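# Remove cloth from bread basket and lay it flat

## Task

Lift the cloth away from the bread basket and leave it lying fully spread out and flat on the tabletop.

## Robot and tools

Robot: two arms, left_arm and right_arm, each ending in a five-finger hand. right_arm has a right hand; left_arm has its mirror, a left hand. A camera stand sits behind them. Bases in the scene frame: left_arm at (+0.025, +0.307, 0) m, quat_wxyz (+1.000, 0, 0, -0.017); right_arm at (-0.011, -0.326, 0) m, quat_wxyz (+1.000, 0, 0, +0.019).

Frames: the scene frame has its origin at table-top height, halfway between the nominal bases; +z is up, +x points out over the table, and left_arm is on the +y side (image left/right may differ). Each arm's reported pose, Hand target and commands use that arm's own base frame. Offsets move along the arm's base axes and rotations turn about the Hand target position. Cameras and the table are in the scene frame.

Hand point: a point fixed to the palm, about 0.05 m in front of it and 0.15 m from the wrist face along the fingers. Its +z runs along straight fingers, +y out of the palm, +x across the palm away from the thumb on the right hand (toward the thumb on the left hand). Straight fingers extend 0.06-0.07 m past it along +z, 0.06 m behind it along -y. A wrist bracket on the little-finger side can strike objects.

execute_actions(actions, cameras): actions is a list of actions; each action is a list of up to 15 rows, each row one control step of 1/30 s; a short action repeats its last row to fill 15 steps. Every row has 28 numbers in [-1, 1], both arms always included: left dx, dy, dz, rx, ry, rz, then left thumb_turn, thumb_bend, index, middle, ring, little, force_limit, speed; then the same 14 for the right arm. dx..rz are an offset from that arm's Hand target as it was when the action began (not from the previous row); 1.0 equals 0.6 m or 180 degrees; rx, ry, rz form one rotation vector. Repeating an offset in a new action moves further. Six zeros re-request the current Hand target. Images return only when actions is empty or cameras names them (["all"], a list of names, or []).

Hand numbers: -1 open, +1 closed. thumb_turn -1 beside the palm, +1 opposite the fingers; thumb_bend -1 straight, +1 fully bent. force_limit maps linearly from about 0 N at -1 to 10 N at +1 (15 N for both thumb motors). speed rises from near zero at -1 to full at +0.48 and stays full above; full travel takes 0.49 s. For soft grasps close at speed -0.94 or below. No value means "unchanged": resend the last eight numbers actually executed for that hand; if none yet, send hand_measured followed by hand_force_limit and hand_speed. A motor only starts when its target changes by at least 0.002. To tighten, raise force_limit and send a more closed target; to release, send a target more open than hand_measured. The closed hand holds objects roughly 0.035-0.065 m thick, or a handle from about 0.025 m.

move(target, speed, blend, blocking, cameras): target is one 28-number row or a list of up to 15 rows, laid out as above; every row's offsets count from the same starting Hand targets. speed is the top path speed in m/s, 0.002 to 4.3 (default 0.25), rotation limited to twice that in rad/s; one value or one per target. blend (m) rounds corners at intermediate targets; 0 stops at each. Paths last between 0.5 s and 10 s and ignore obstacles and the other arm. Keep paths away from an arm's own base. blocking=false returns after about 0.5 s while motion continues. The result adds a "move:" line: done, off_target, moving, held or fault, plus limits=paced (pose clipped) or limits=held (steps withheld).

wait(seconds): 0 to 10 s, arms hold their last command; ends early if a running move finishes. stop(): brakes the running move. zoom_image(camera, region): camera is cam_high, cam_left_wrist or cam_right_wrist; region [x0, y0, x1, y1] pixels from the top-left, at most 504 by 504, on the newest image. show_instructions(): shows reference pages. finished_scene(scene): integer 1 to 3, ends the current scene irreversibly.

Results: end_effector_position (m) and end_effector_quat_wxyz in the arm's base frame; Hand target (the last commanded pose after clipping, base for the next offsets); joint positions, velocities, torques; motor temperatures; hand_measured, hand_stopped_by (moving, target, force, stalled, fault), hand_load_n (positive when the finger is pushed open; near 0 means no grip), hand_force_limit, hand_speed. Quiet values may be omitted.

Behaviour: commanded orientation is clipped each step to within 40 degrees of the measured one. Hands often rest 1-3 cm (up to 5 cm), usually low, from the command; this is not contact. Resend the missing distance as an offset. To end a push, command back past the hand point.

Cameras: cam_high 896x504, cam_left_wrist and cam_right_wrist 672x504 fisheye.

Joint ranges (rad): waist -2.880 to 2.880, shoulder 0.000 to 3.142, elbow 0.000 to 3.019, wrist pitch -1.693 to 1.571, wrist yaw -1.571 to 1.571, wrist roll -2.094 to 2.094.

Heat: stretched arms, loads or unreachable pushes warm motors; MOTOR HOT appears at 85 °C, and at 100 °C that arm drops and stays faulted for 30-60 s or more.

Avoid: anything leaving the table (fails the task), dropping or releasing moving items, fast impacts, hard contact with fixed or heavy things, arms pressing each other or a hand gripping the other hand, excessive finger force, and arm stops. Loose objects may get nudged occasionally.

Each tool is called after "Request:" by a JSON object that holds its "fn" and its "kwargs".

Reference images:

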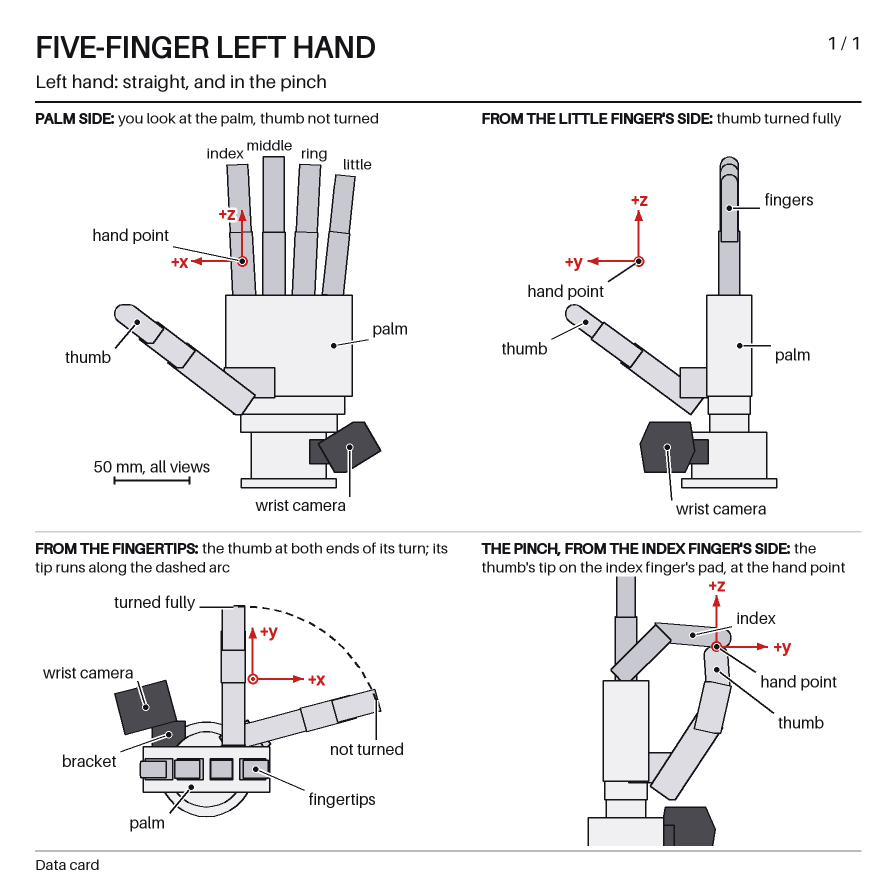

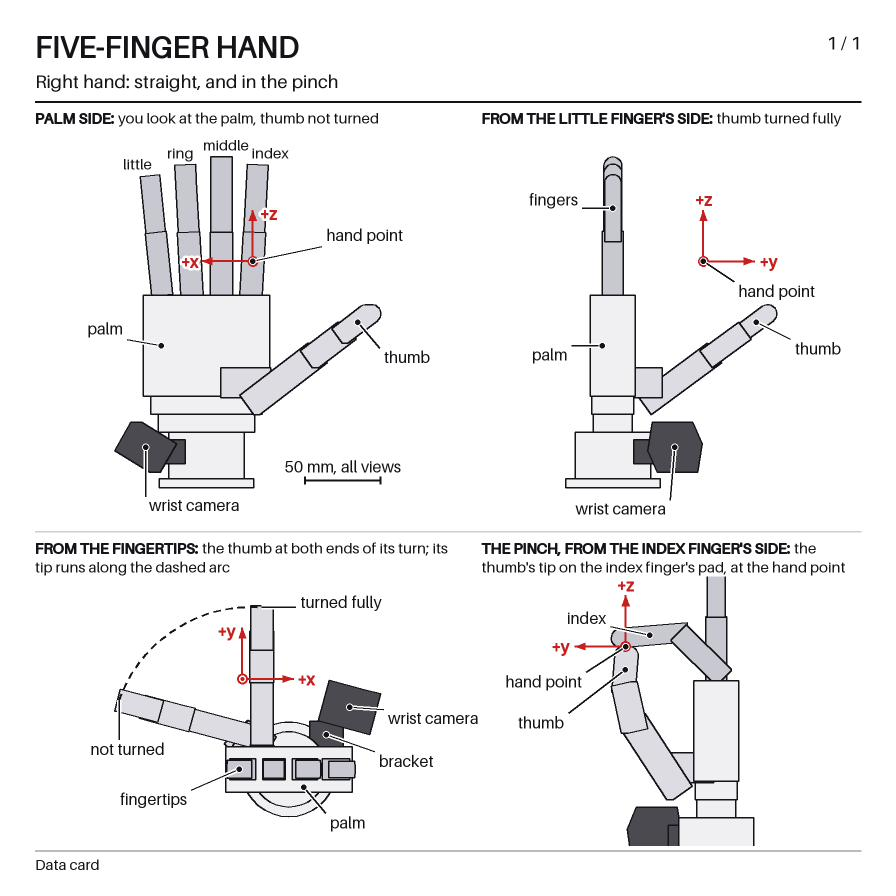

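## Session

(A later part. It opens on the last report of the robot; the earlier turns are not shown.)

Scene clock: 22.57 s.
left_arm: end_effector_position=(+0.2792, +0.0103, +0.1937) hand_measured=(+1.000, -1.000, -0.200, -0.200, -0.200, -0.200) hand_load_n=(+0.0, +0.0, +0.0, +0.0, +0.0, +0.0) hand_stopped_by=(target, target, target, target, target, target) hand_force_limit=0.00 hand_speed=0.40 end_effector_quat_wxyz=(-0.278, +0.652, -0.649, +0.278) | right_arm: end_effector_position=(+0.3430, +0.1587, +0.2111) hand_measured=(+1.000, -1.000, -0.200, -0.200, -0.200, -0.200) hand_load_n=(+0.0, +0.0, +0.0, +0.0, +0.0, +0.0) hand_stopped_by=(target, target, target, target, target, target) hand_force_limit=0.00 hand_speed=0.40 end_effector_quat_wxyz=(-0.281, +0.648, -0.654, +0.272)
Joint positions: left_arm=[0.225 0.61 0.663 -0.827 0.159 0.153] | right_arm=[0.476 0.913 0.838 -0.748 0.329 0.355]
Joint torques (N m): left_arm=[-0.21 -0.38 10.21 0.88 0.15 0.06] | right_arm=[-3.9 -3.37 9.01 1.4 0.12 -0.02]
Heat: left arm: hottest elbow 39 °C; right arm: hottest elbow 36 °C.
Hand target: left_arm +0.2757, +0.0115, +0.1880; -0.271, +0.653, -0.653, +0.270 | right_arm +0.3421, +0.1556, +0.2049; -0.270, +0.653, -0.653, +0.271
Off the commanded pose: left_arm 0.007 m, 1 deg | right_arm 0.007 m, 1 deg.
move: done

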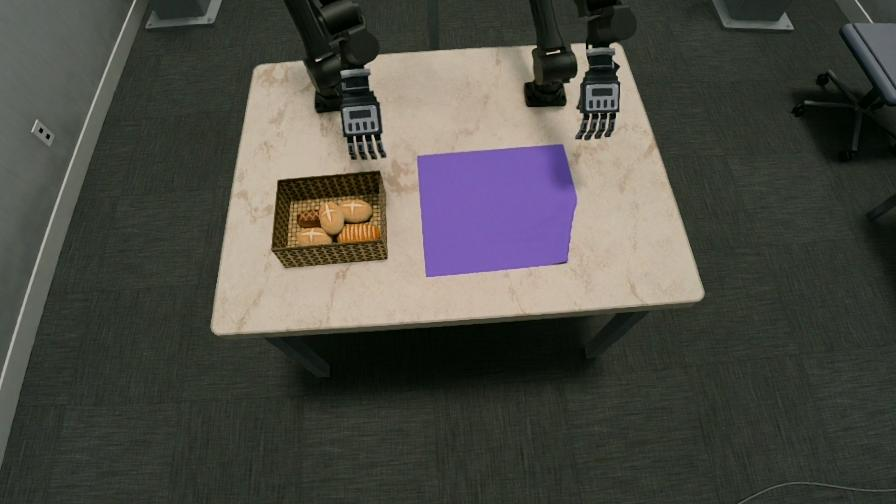

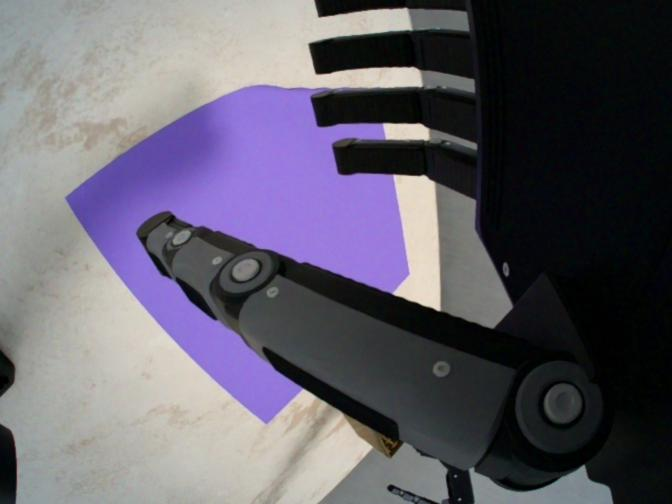

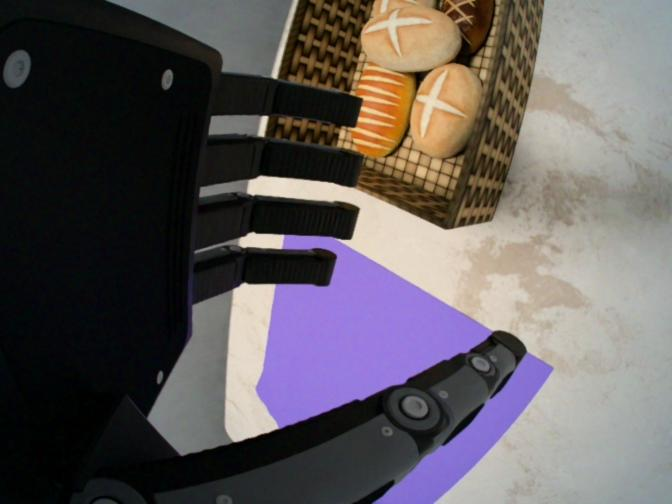

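Request:
{"fn": "move", "kwargs": {"target": [[0.342,-0.3037,-0.17,0,0,0,1,-1,-0.2,-0.2,-0.2,-0.2,0,0.4,0.2517,0.253,-0.18,0,0,0,1,-1,-0.2,-0.2,-0.2,-0.2,0,0.4],[0.342,-0.3037,-0.27,0,0,0,1,-1,-0.2,-0.2,-0.2,-0.2,0,0.4,0.2517,0.253,-0.27,0,0,0,1,-1,-0.2,-0.2,-0.2,-0.2,0,0.4],[0.342,-0.3037,-0.30,0,0,0,1,-1,-0.2,-0.2,-0.2,-0.2,0,0.4,0.2517,0.253,-0.30,0,0,0,1,-1,-0.2,-0.2,-0.2,-0.2,0,0.4],[0.297,-0.455,-0.30,0,0,0,1,-1,-0.2,-0.2,-0.2,-0.2,0,0.4,0.2485,0.170,-0.30,0,0,0,1,-1,-0.2,-0.2,-0.2,-0.2,0,0.4]], "cameras": ["all"], "speed": [0.25,0.12,0.06,0.12], "blend": [0.015,0.01,0,0]}}

Request:
{"fn": "zoom_image", "kwargs": {"camera": "cam_high", "region": [360, 110, 640, 300]}}

Scene clock: 29.03 s.
left_arm: end_effector_position=(+0.4639, -0.2254, +0.0222) hand_measured=(+1.000, -1.000, -0.200, -0.200, -0.200, -0.200) hand_load_n=(+0.0, +0.0, +0.0, +0.0, +0.0, +0.0) hand_stopped_by=(target, target, target, target, target, target) hand_force_limit=0.00 hand_speed=0.40 end_effector_quat_wxyz=(-0.286, +0.644, -0.651, +0.282) | right_arm: end_effector_position=(+0.4977, +0.2785, +0.0422) hand_measured=(+1.000, -1.000, -0.200, -0.200, -0.200, -0.200) hand_load_n=(+0.0, -0.5, +0.0, -1.0, +0.0, +0.0) hand_stopped_by=(target, target, target, target, target, target) hand_force_limit=0.00 hand_speed=0.40 end_effector_quat_wxyz=(-0.289, +0.645, -0.653, +0.271)
Joint positions: left_arm=[-0.494 1.544 0.799 -0.063 -0.359 -0.339] | right_arm=[0.549 1.63 0.978 -0.175 0.373 0.415]
Joint torques (N m): left_arm=[-0.15 -11.22 8.06 1.36 -0.19 0.01] | right_arm=[-4.25 -11.75 5.82 1.65 0.16 -0.07]
Heat: left arm: hottest elbow 39 °C; right arm: hottest elbow 37 °C.
Hand target: left_arm +0.4651, -0.2225, +0.0212; -0.287, +0.646, -0.650, +0.280 (not the last commanded pose) | right_arm +0.4915, +0.2663, +0.0251; -0.271, +0.653, -0.653, +0.271 (not the last commanded pose)
Off the commanded pose: left_arm 0.040 m, 2 deg | right_arm 0.028 m, 2 deg.
move: held (left_arm; a check stopped the path), off_target (right_arm; braked when a check withheld steps of left_arm); path passed 3 of 4 targets; blend cut to 0.009 m at target 2; limits=held
pose unreachable (left arm): on one or more control steps of this call, first in action 0 (counted from 0), this arm could not follow its commanded pose, so it was not sent that pose on those steps. It may still have moved: this result reports where it is.
cause: moving toward the commanded pose would bring a part of the arm too close to another arm (a part of this arm just beyond joint 4 (wrist pitch) and a part of the right arm just beyond its joint 4 (wrist pitch), along the way the arms are being sent, or toward where that arm still pushes).

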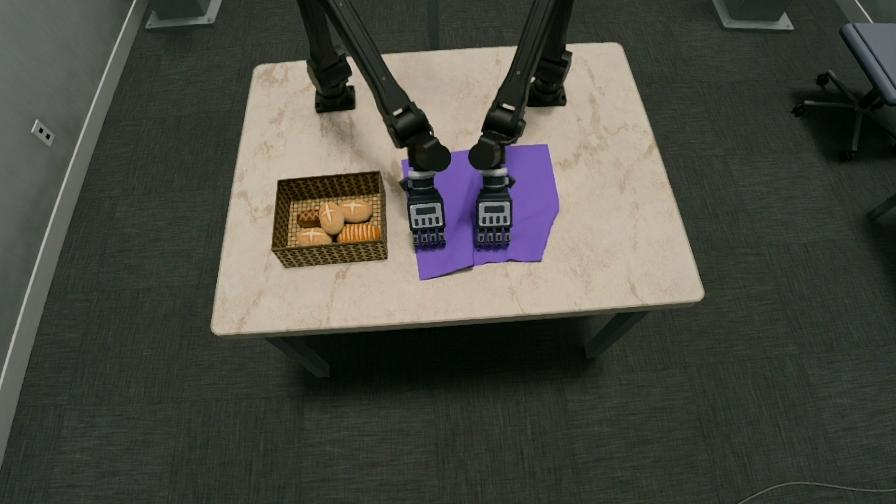

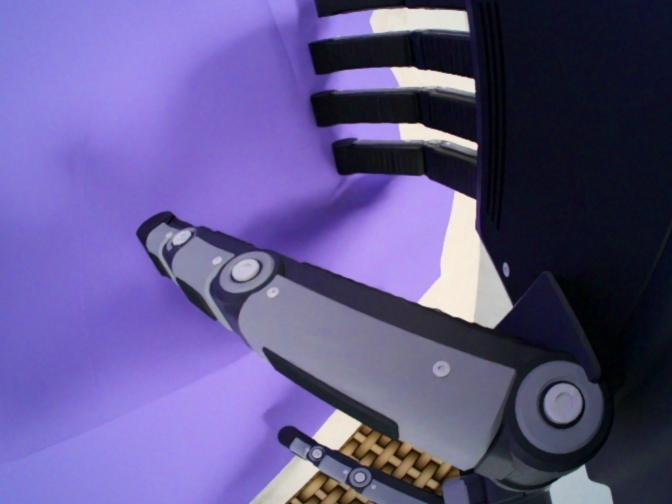

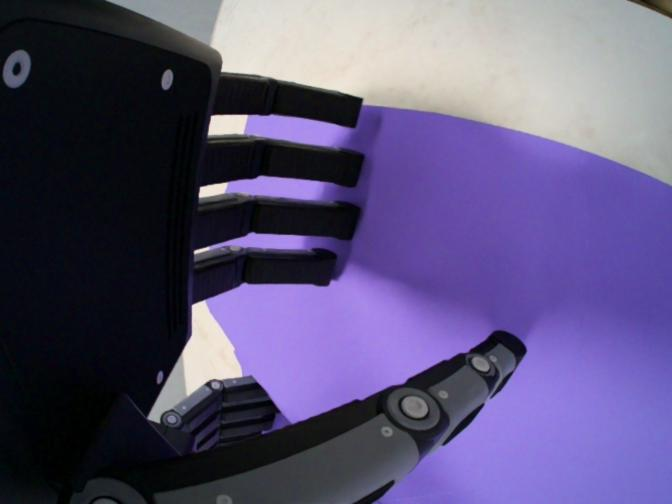

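Scaled by 1.800 from the camera's 896x504 image, which has a finer 1280x720 frame.

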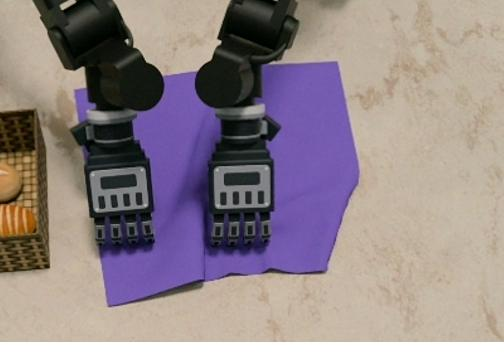

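Request:
{"fn": "move", "kwargs": {"target": [[0,0.02,0.1,0,0,0,1,-1,-0.2,-0.2,-0.2,-0.2,0,0.4,0,-0.02,0.14,0,0,0,1,-1,-0.2,-0.2,-0.2,-0.2,0,0.4],[-0.3,0.25,0.25,0,0,0,1,-1,-0.2,-0.2,-0.2,-0.2,0,0.4,-0.25,-0.35,0.3,0,0,0,1,-1,-0.2,-0.2,-0.2,-0.2,0,0.4]], "cameras": ["all"], "speed": [0.12,0.25], "blend": [0.02,0]}}

Request:
{"fn": "zoom_image", "kwargs": {"camera": "cam_high", "region": [360, 110, 640, 300]}}

Scene clock: 31.70 s.
left_arm: end_effector_position=(+0.2890, -0.0756, +0.1792) hand_measured=(+1.000, -1.000, -0.200, -0.200, -0.200, -0.200) hand_load_n=(+0.0, +0.0, +0.0, +0.0, +0.0, +0.0) hand_stopped_by=(target, target, target, target, target, target) hand_force_limit=0.00 hand_speed=0.40 end_effector_quat_wxyz=(-0.291, +0.645, -0.643, +0.292) | right_arm: end_effector_position=(+0.3432, +0.0571, +0.2104) hand_measured=(+1.000, -1.000, -0.200, -0.200, -0.200, -0.200) hand_load_n=(+0.0, +0.0, +0.0, +0.0, +0.0, +0.0) hand_stopped_by=(target, target, target, target, target, target) hand_force_limit=0.00 hand_speed=0.40 end_effector_quat_wxyz=(-0.278, +0.647, -0.654, +0.276)
Joint positions: left_arm=[-0.236 0.613 0.608 -0.729 -0.176 -0.16] | right_arm=[0.107 0.814 0.781 -0.736 0.078 0.085]
Joint torques (N m): left_arm=[-0.21 -0.5 10.02 0.92 -0.04 0.11] | right_arm=[-3.49 -2.43 9.18 1.47 -0.02 0.01]
Heat: left arm: hottest elbow 40 °C; right arm: hottest elbow 37 °C.
Hand target: left_arm +0.2851, -0.0725, +0.1713; -0.287, +0.646, -0.650, +0.280 | right_arm +0.3415, +0.0564, +0.2051; -0.271, +0.653, -0.653, +0.271
Off the commanded pose: left_arm 0.009 m, 2 deg | right_arm 0.006 m, 1 deg.
move: done

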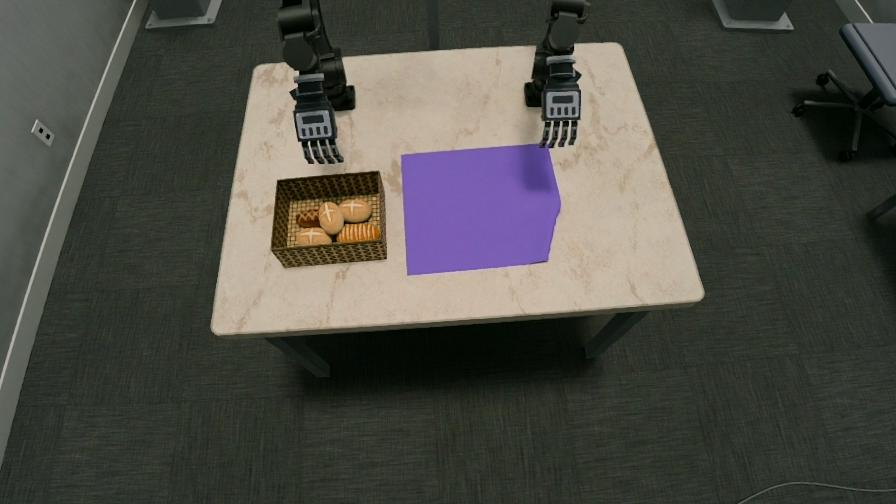

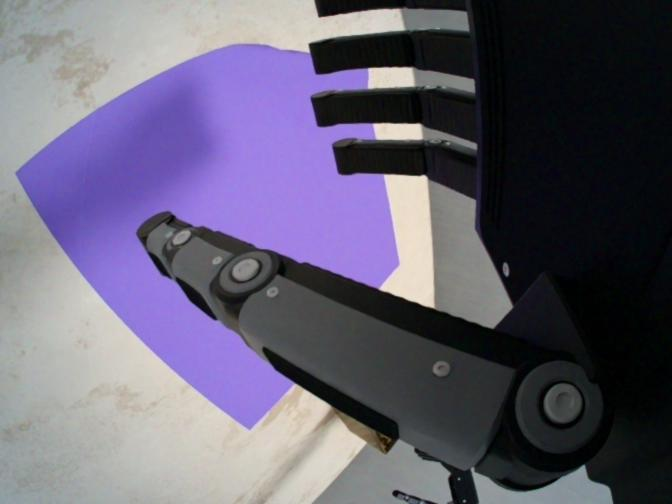

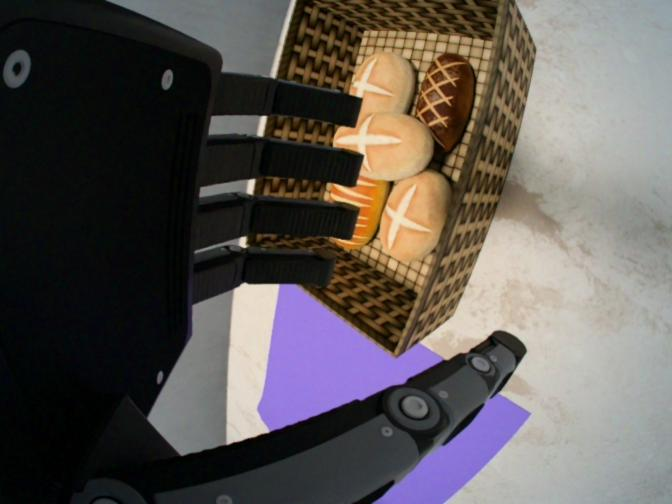

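Scaled by 1.800 from the camera's 896x504 image, which has a finer 1280x720 frame.

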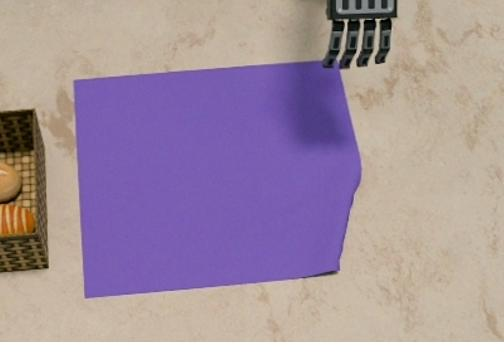

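Request:
{"fn": "move", "kwargs": {"target": [[0.34,-0.1633,-0.185,0,0,0,1,-1,-0.2,-0.2,-0.2,-0.2,0,0.4,0,0,0,0,0,0,1,-1,-0.2,-0.2,-0.2,-0.2,0,0.4],[0.34,-0.1633,-0.272,0,0,0,1,-1,-0.2,-0.2,-0.2,-0.2,0,0.4,0,0,0,0,0,0,1,-1,-0.2,-0.2,-0.2,-0.2,0,0.4],[0.2962,-0.348,-0.272,0,0,0,1,-1,-0.2,-0.2,-0.2,-0.2,0,0.4,0,0,0,0,0,0,1,-1,-0.2,-0.2,-0.2,-0.2,0,0.4]], "cameras": ["all"], "speed": [0.25,0.08,0.15]}}

Request:
{"fn": "zoom_image", "kwargs": {"camera": "cam_high", "region": [360, 110, 640, 300]}}

Scene clock: 36.17 s.
left_arm: end_effector_position=(+0.4619, -0.2771, +0.0207) hand_measured=(+1.000, -1.000, -0.200, -0.200, -0.200, -0.200) hand_load_n=(+0.0, +0.0, +0.0, -1.0, +0.0, +0.0) hand_stopped_by=(target, target, target, target, target, target) hand_force_limit=0.00 hand_speed=0.40 end_effector_quat_wxyz=(-0.294, +0.642, -0.644, +0.294) | right_arm: end_effector_position=(+0.3432, +0.0570, +0.2103) hand_measured=(+1.000, -1.000, -0.200, -0.200, -0.200, -0.200) hand_load_n=(+0.0, +0.0, +0.0, +0.0, +0.0, +0.0) hand_stopped_by=(target, target, target, target, target, target) hand_force_limit=0.00 hand_speed=0.40 end_effector_quat_wxyz=(-0.278, +0.647, -0.654, +0.276)
Joint positions: left_arm=[-0.606 1.6 0.851 -0.061 -0.444 -0.423] | right_arm=[0.107 0.814 0.781 -0.736 0.078 0.084]
Joint torques (N m): left_arm=[-0.91 -9.11 9.95 0.42 -0.09 -0.11] | right_arm=[-3.55 -2.49 9.16 1.5 -0.02 0.01]
Heat: left arm: hottest elbow 40 °C; right arm: hottest elbow 38 °C.
Hand target: left_arm +0.4628, -0.2815, +0.0080; -0.287, +0.646, -0.650, +0.281 | right_arm +0.3415, +0.0564, +0.2051; -0.270, +0.654, -0.653, +0.271
Off the commanded pose: left_arm 0.013 m, 2 deg | right_arm 0.006 m, 1 deg.
move: off_target (left_arm)

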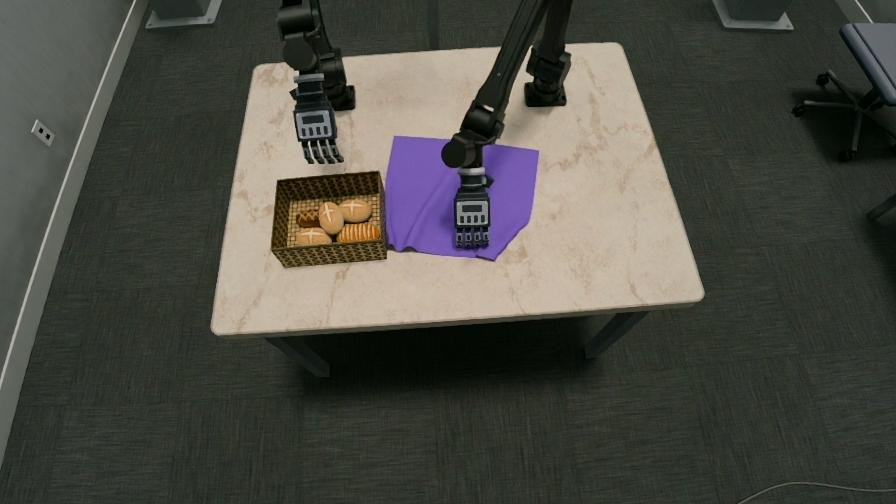

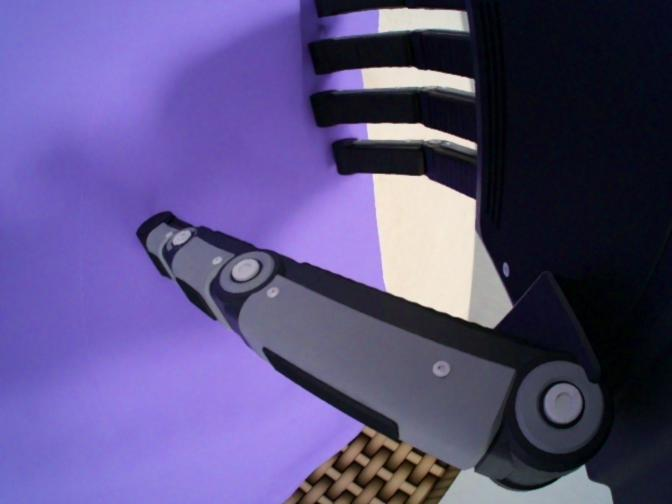

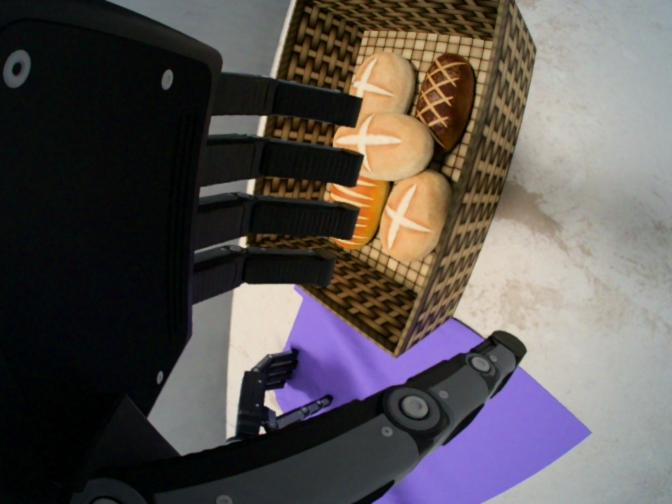

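Scaled by 1.800 from the camera's 896x504 image, which has a finer 1280x720 frame.

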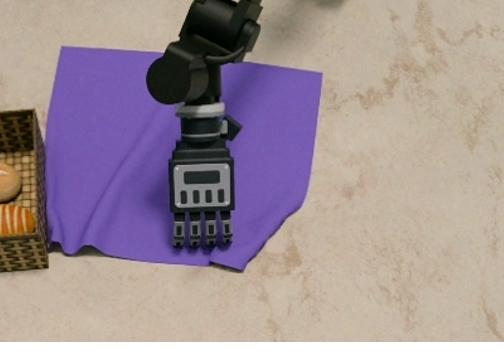

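Request:
{"fn": "move", "kwargs": {"target": [[0,0.0,0.14,0,0,0,1,-1,-0.2,-0.2,-0.2,-0.2,0,0.4,0,0,0,0,0,0,1,-1,-0.2,-0.2,-0.2,-0.2,0,0.4],[-0.1,0.25,0.2,0,0,0,1,-1,-0.2,-0.2,-0.2,-0.2,0,0.4,0,0,0,0,0,0,1,-1,-0.2,-0.2,-0.2,-0.2,0,0.4]], "cameras": ["all"], "speed": [0.12,0.25], "blend": [0.02,0]}}

Request:
{"fn": "zoom_image", "kwargs": {"camera": "cam_high", "region": [360, 110, 600, 290]}}

Scene clock: 38.40 s.
left_arm: end_effector_position=(+0.4073, -0.1336, +0.1339) hand_measured=(+1.000, -1.000, -0.200, -0.200, -0.200, -0.200) hand_load_n=(+0.0, +0.0, +0.0, -0.5, +0.0, +0.0) hand_stopped_by=(target, target, target, target, target, target) hand_force_limit=0.00 hand_speed=0.40 end_effector_quat_wxyz=(-0.289, +0.648, -0.642, +0.290) | right_arm: end_effector_position=(+0.3432, +0.0570, +0.2103) hand_measured=(+1.000, -1.000, -0.200, -0.200, -0.200, -0.200) hand_load_n=(+0.0, +0.0, +0.0, +0.0, +0.0, +0.0) hand_stopped_by=(target, target, target, target, target, target) hand_force_limit=0.00 hand_speed=0.40 end_effector_quat_wxyz=(-0.278, +0.647, -0.654, +0.276)
Joint positions: left_arm=[-0.327 1.097 0.722 -0.379 -0.244 -0.228] | right_arm=[0.107 0.814 0.781 -0.736 0.078 0.084]
Joint torques (N m): left_arm=[-0.62 -6.42 9.52 0.96 -0.11 0.11] | right_arm=[-3.43 -2.43 9.18 1.47 -0.02 0.02]
Heat: left arm: hottest elbow 40 °C; right arm: hottest elbow 38 °C.
Hand target: left_arm +0.4028, -0.1315, +0.1282; -0.287, +0.646, -0.650, +0.281 | right_arm +0.3415, +0.0564, +0.2051; -0.270, +0.654, -0.653, +0.271
Off the commanded pose: left_arm 0.008 m, 1 deg | right_arm 0.006 m, 1 deg.
move: done

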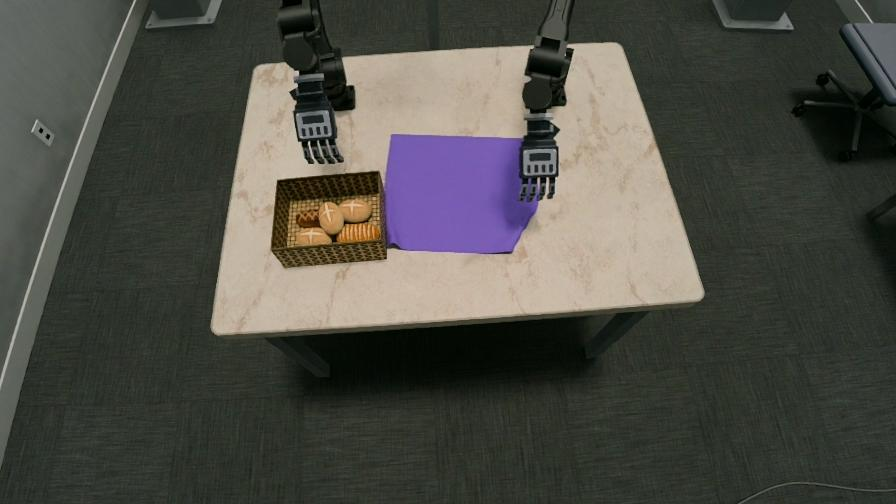

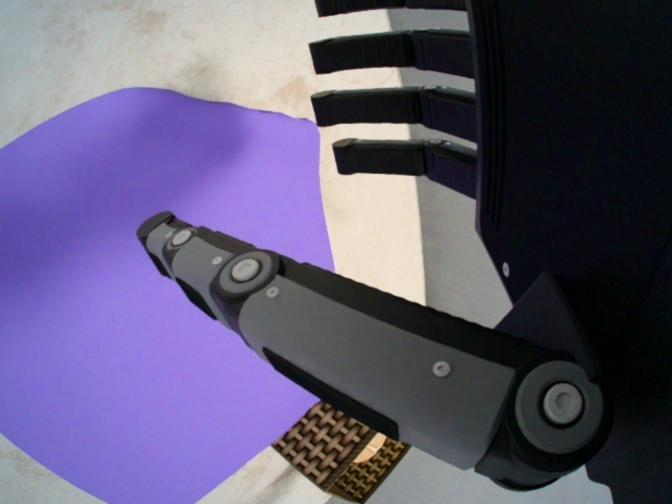

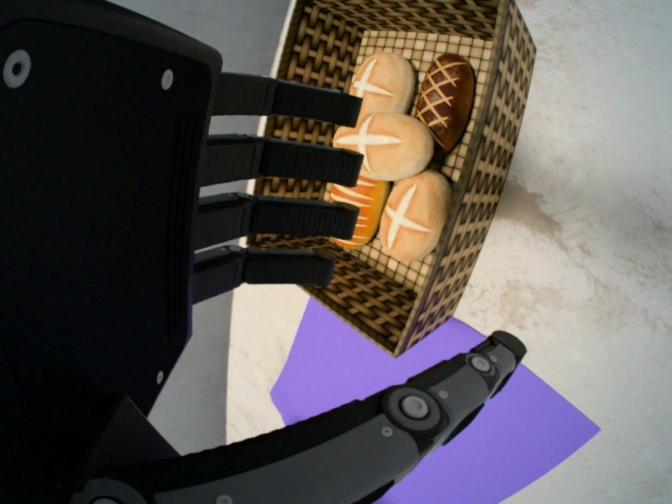

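Scaled by 2.100 from the camera's 896x504 image, which has a finer 1280x720 frame.

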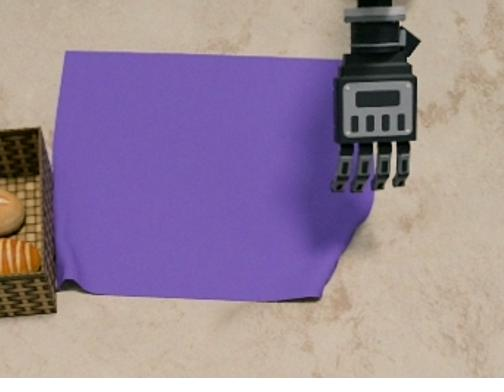

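Request:
{"fn": "move", "kwargs": {"target": [[-0.0893,-0.0728,-0.1137,0,0,0,1,-1,-0.2,-0.2,-0.2,-0.2,0,0.4,0.0827,0.425,-0.2085,0,0,0,1,-1,-0.2,-0.2,-0.2,-0.2,0,0.4],[-0.0893,-0.0728,-0.18,0,0,0,1,-1,-0.2,-0.2,-0.2,-0.2,0,0.4,0.0827,0.425,-0.28,0,0,0,1,-1,-0.2,-0.2,-0.2,-0.2,0,0.4],[-0.0893,-0.0728,-0.2003,0,0,0,1,-1,-0.2,-0.2,-0.2,-0.2,0,0.4,0.0827,0.425,-0.3002,0,0,0,1,-1,-0.2,-0.2,-0.2,-0.2,0,0.4],[0.2417,0.0052,-0.2003,0,0,0,1,-1,-0.2,-0.2,-0.2,-0.2,0,0.4,0.4185,0.479,-0.3002,0,0,0,1,-1,-0.2,-0.2,-0.2,-0.2,0,0.4]], "cameras": ["all"], "speed": [0.25,0.12,0.06,0.12], "blend": [0.01,0.005,0,0]}}

Request:
{"fn": "zoom_image", "kwargs": {"camera": "cam_high", "region": [360, 110, 640, 350]}}

Scene clock: 43.57 s.
left_arm: end_effector_position=(+0.5449, -0.1330, +0.0212) hand_measured=(+1.000, -1.000, -0.200, -0.200, -0.200, -0.200) hand_load_n=(+0.0, +0.0, +0.0, -0.5, +0.0, +0.0) hand_stopped_by=(target, target, target, target, target, target) hand_force_limit=0.00 hand_speed=0.40 end_effector_quat_wxyz=(-0.293, +0.644, -0.641, +0.298) | right_arm: end_effector_position=(+0.5875, +0.3470, +0.0446) hand_measured=(+1.000, -1.000, -0.200, -0.200, -0.200, -0.200) hand_load_n=(+0.0, +0.0, +0.0, -1.0, +0.0, +0.0) hand_stopped_by=(target, target, target, target, target, target) hand_force_limit=0.00 hand_speed=0.40 end_effector_quat_wxyz=(-0.290, +0.644, -0.654, +0.273)
Joint positions: left_arm=[-0.226 1.636 0.881 0.034 -0.166 -0.154] | right_arm=[0.571 1.876 1.337 -0.292 0.391 0.433]
Joint torques (N m): left_arm=[0.09 -9.88 9.99 0.46 -0.08 0.09] | right_arm=[-3.9 -13.68 10.06 0.9 0.1 -0.03]
Heat: left arm: hottest elbow 40 °C; right arm: hottest elbow 38 °C.
Hand target: left_arm +0.5477, -0.1283, +0.0077; -0.287, +0.646, -0.650, +0.280 | right_arm +0.5925, +0.3437, +0.0249; -0.270, +0.653, -0.653, +0.271
Off the commanded pose: left_arm 0.014 m, 2 deg | right_arm 0.021 m, 2 deg.
move: off_target (left_arm, right_arm)

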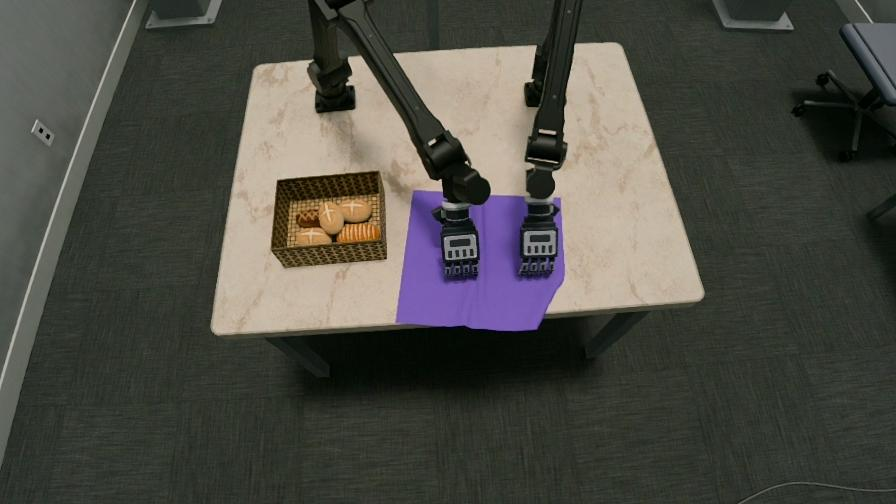

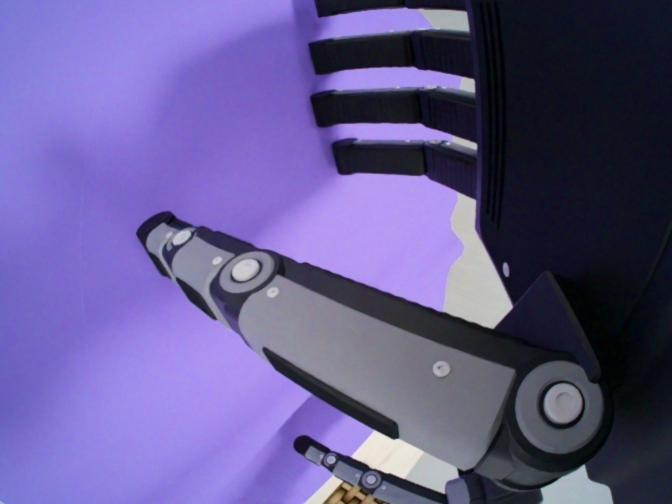

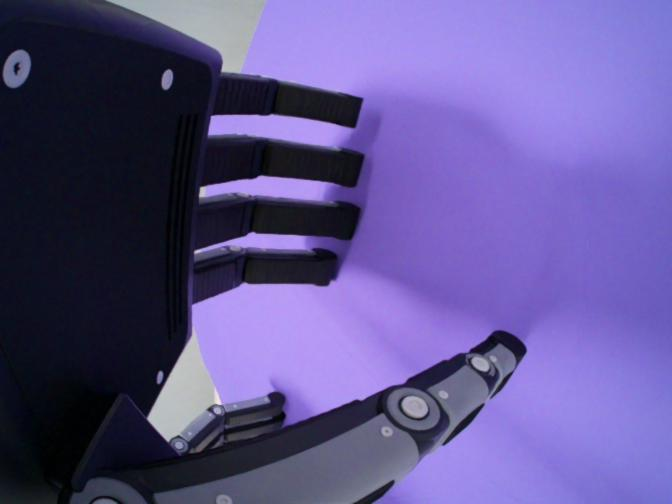

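Scaled by 1.800 from the camera's 896x504 image, which has a finer 1280x720 frame.

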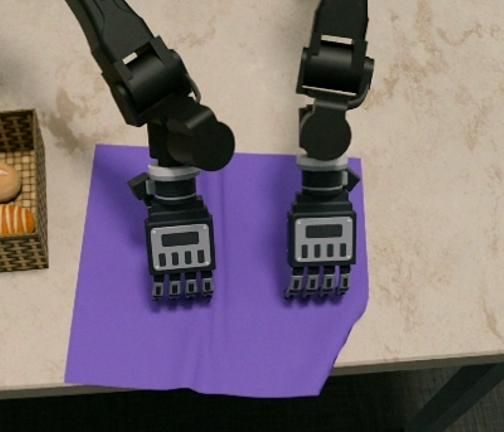

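Request:
{"fn": "move", "kwargs": {"target": [[0,0,0.08,0,0,0,1,-1,-0.2,-0.2,-0.2,-0.2,0,0.4,0,0,0.08,0,0,0,1,-1,-0.2,-0.2,-0.2,-0.2,0,0.4],[-0.17,0.02,0.04,0,0,0,1,-1,-0.2,-0.2,-0.2,-0.2,0,0.4,-0.17,0,0.04,0,0,0,1,-1,-0.2,-0.2,-0.2,-0.2,0,0.4],[-0.17,0.02,0,0,0,0,1,-1,-0.2,-0.2,-0.2,-0.2,0,0.4,-0.17,0,0,0,0,0,1,-1,-0.2,-0.2,-0.2,-0.2,0,0.4],[0.0,0.02,0,0,0,0,1,-1,-0.2,-0.2,-0.2,-0.2,0,0.4,-0.09,0,0,0,0,0,1,-1,-0.2,-0.2,-0.2,-0.2,0,0.4]], "cameras": ["all"], "speed": [0.15,0.2,0.06,0.1], "blend": [0.01,0.005,0,0]}}

Request:
{"fn": "zoom_image", "kwargs": {"camera": "cam_high", "region": [360, 110, 640, 350]}}

Scene clock: 46.70 s.
left_arm: end_effector_position=(+0.5440, -0.1221, +0.0212) hand_measured=(+1.000, -1.000, -0.200, -0.200, -0.200, -0.200) hand_load_n=(+0.0, +0.0, -0.5, -1.0, +0.0, +0.0) hand_stopped_by=(target, target, target, target, target, target) hand_force_limit=0.00 hand_speed=0.40 end_effector_quat_wxyz=(-0.293, +0.643, -0.642, +0.297) | right_arm: end_effector_position=(+0.5312, +0.3465, +0.0435) hand_measured=(+1.000, -1.000, -0.200, -0.200, -0.200, -0.200) hand_load_n=(+0.0, +0.0, +0.0, -1.0, -0.5, +0.0) hand_stopped_by=(target, target, target, target, target, target) hand_force_limit=0.00 hand_speed=0.40 end_effector_quat_wxyz=(-0.286, +0.646, -0.654, +0.272)
Joint positions: left_arm=[-0.202 1.63 0.872 0.038 -0.147 -0.136] | right_arm=[0.626 1.777 1.191 -0.271 0.426 0.478]
Joint torques (N m): left_arm=[0.21 -9.7 10.1 0.53 -0.07 0.13] | right_arm=[-4.25 -12.04 9.65 1.39 0.09 0.02]
Motor temperatures (°C): left_arm=[30 32 41 30 29 30] | right_arm=[30 31 38 30 32 30]
Heat: left arm: hottest elbow 41 °C; right arm: hottest elbow 38 °C.
Hand target: left_arm +0.5477, -0.1162, +0.0077; -0.287, +0.646, -0.650, +0.280 | right_arm +0.5386, +0.3436, +0.0249; -0.270, +0.653, -0.653, +0.271
Off the commanded pose: left_arm 0.015 m, 2 deg | right_arm 0.020 m, 2 deg.
move: off_target (left_arm, right_arm)

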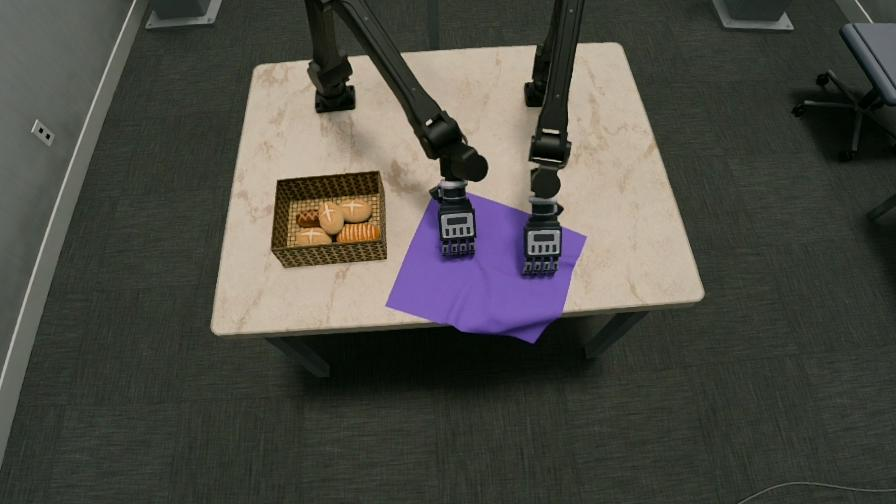

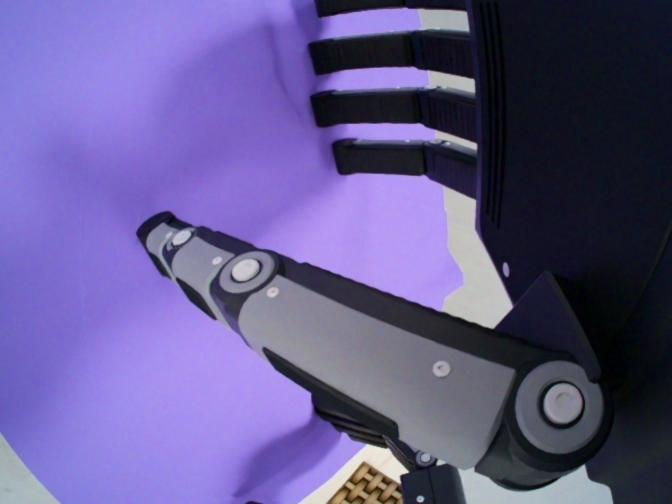

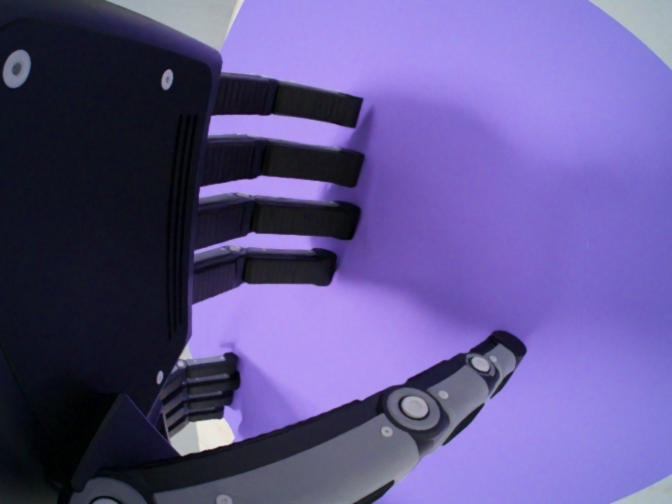

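Scaled by 1.800 from the camera's 896x504 image, which has a finer 1280x720 frame.

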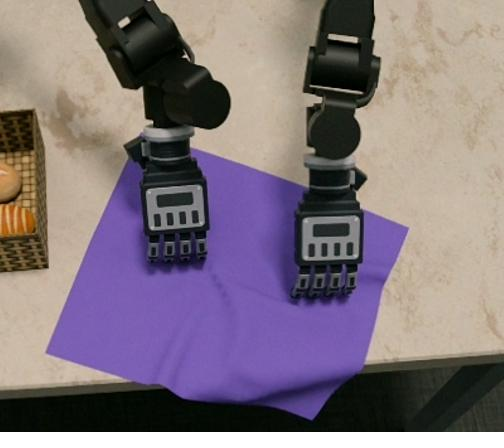

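Request:
{"fn": "zoom_image", "kwargs": {"camera": "cam_high", "region": [440, 260, 600, 360]}}

Scaled by 3.150 from the camera's 896x504 image, which has a finer 1280x720 frame.

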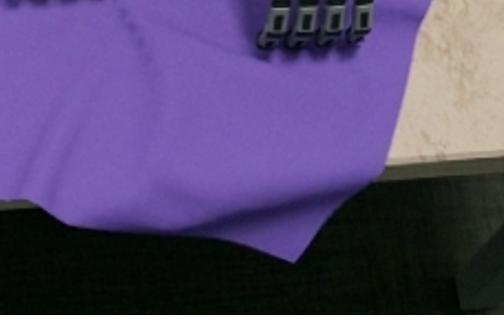

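Request:
{"fn": "move", "kwargs": {"target": [[-0.38,0.0,0,0,0,0,1,-1,-0.2,-0.2,-0.2,-0.2,0,0.4,-0.3,0,0,0,0,0,1,-1,-0.2,-0.2,-0.2,-0.2,0,0.4]], "cameras": ["all"], "speed": 0.12}}

Request:
{"fn": "zoom_image", "kwargs": {"camera": "cam_high", "region": [360, 110, 640, 350]}}

Scene clock: 49.40 s.
left_arm: end_effector_position=(+0.3333, -0.1177, +0.0200) hand_measured=(+1.000, -1.000, -0.200, -0.200, -0.200, -0.200) hand_load_n=(+0.0, +0.0, +0.0, +0.5, +0.0, +0.0) hand_stopped_by=(target, target, target, target, target, target) hand_force_limit=0.00 hand_speed=0.40 end_effector_quat_wxyz=(-0.297, +0.642, -0.642, +0.296) | right_arm: end_effector_position=(+0.3710, +0.3492, +0.0396) hand_measured=(+1.000, -1.000, -0.200, -0.200, -0.200, -0.200) hand_load_n=(+0.0, +0.0, +0.0, +0.0, +0.0, +0.0) hand_stopped_by=(target, target, target, target, target, target) hand_force_limit=0.00 hand_speed=0.40 end_effector_quat_wxyz=(-0.289, +0.644, -0.654, +0.274)
Joint positions: left_arm=[-0.369 1.073 0.346 -0.013 -0.28 -0.246] | right_arm=[0.862 1.523 0.856 -0.287 0.578 0.689]
Joint torques (N m): left_arm=[-1.38 -4.19 6.99 0.5 -0.17 -0.11] | right_arm=[-2.67 -10.11 5.81 0.7 0.21 0.24]
Heat: left arm: hottest elbow 41 °C; right arm: hottest elbow 38 °C.
Hand target: left_arm +0.3197, -0.1163, +0.0078; -0.287, +0.646, -0.650, +0.280 | right_arm +0.3586, +0.3434, +0.0248; -0.270, +0.653, -0.653, +0.271
Off the commanded pose: left_arm 0.018 m, 2 deg | right_arm 0.020 m, 2 deg.
move: off_target (left_arm, right_arm)

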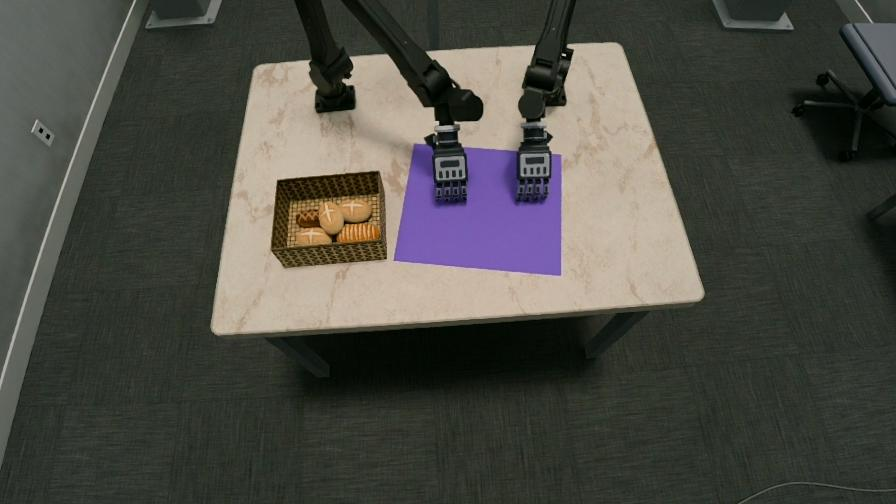

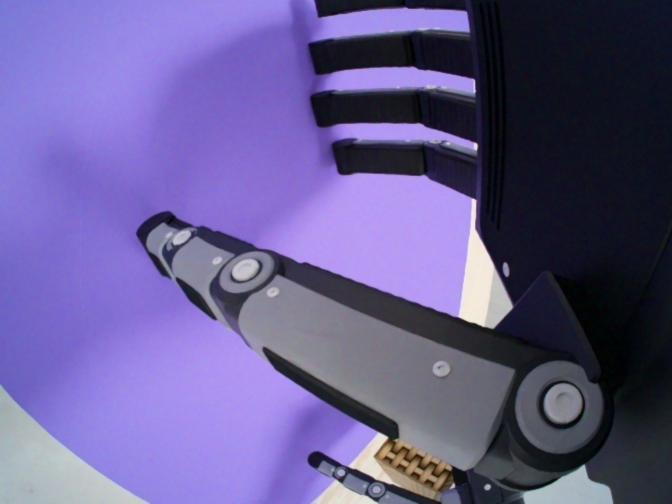

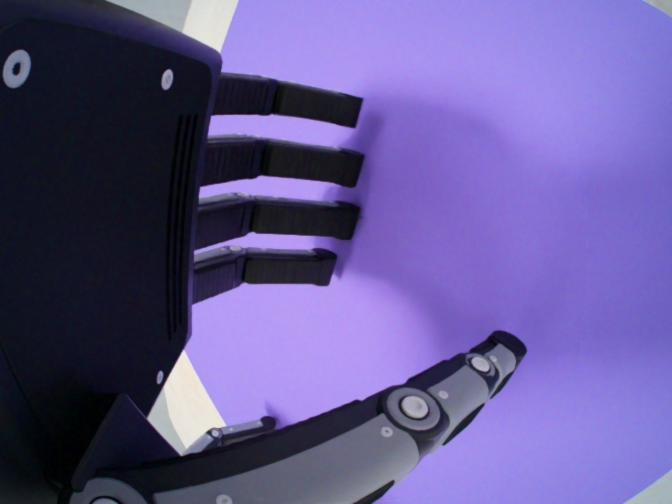

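Scaled by 1.800 from the camera's 896x504 image, which has a finer 1280x720 frame.

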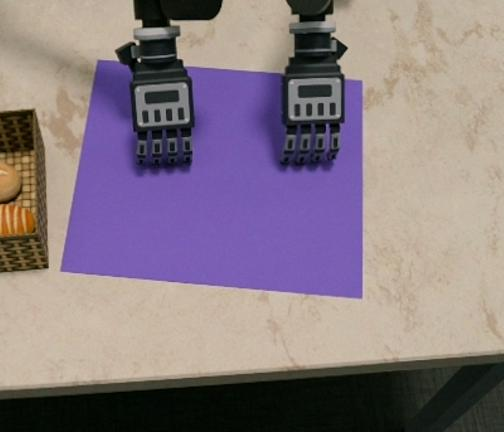

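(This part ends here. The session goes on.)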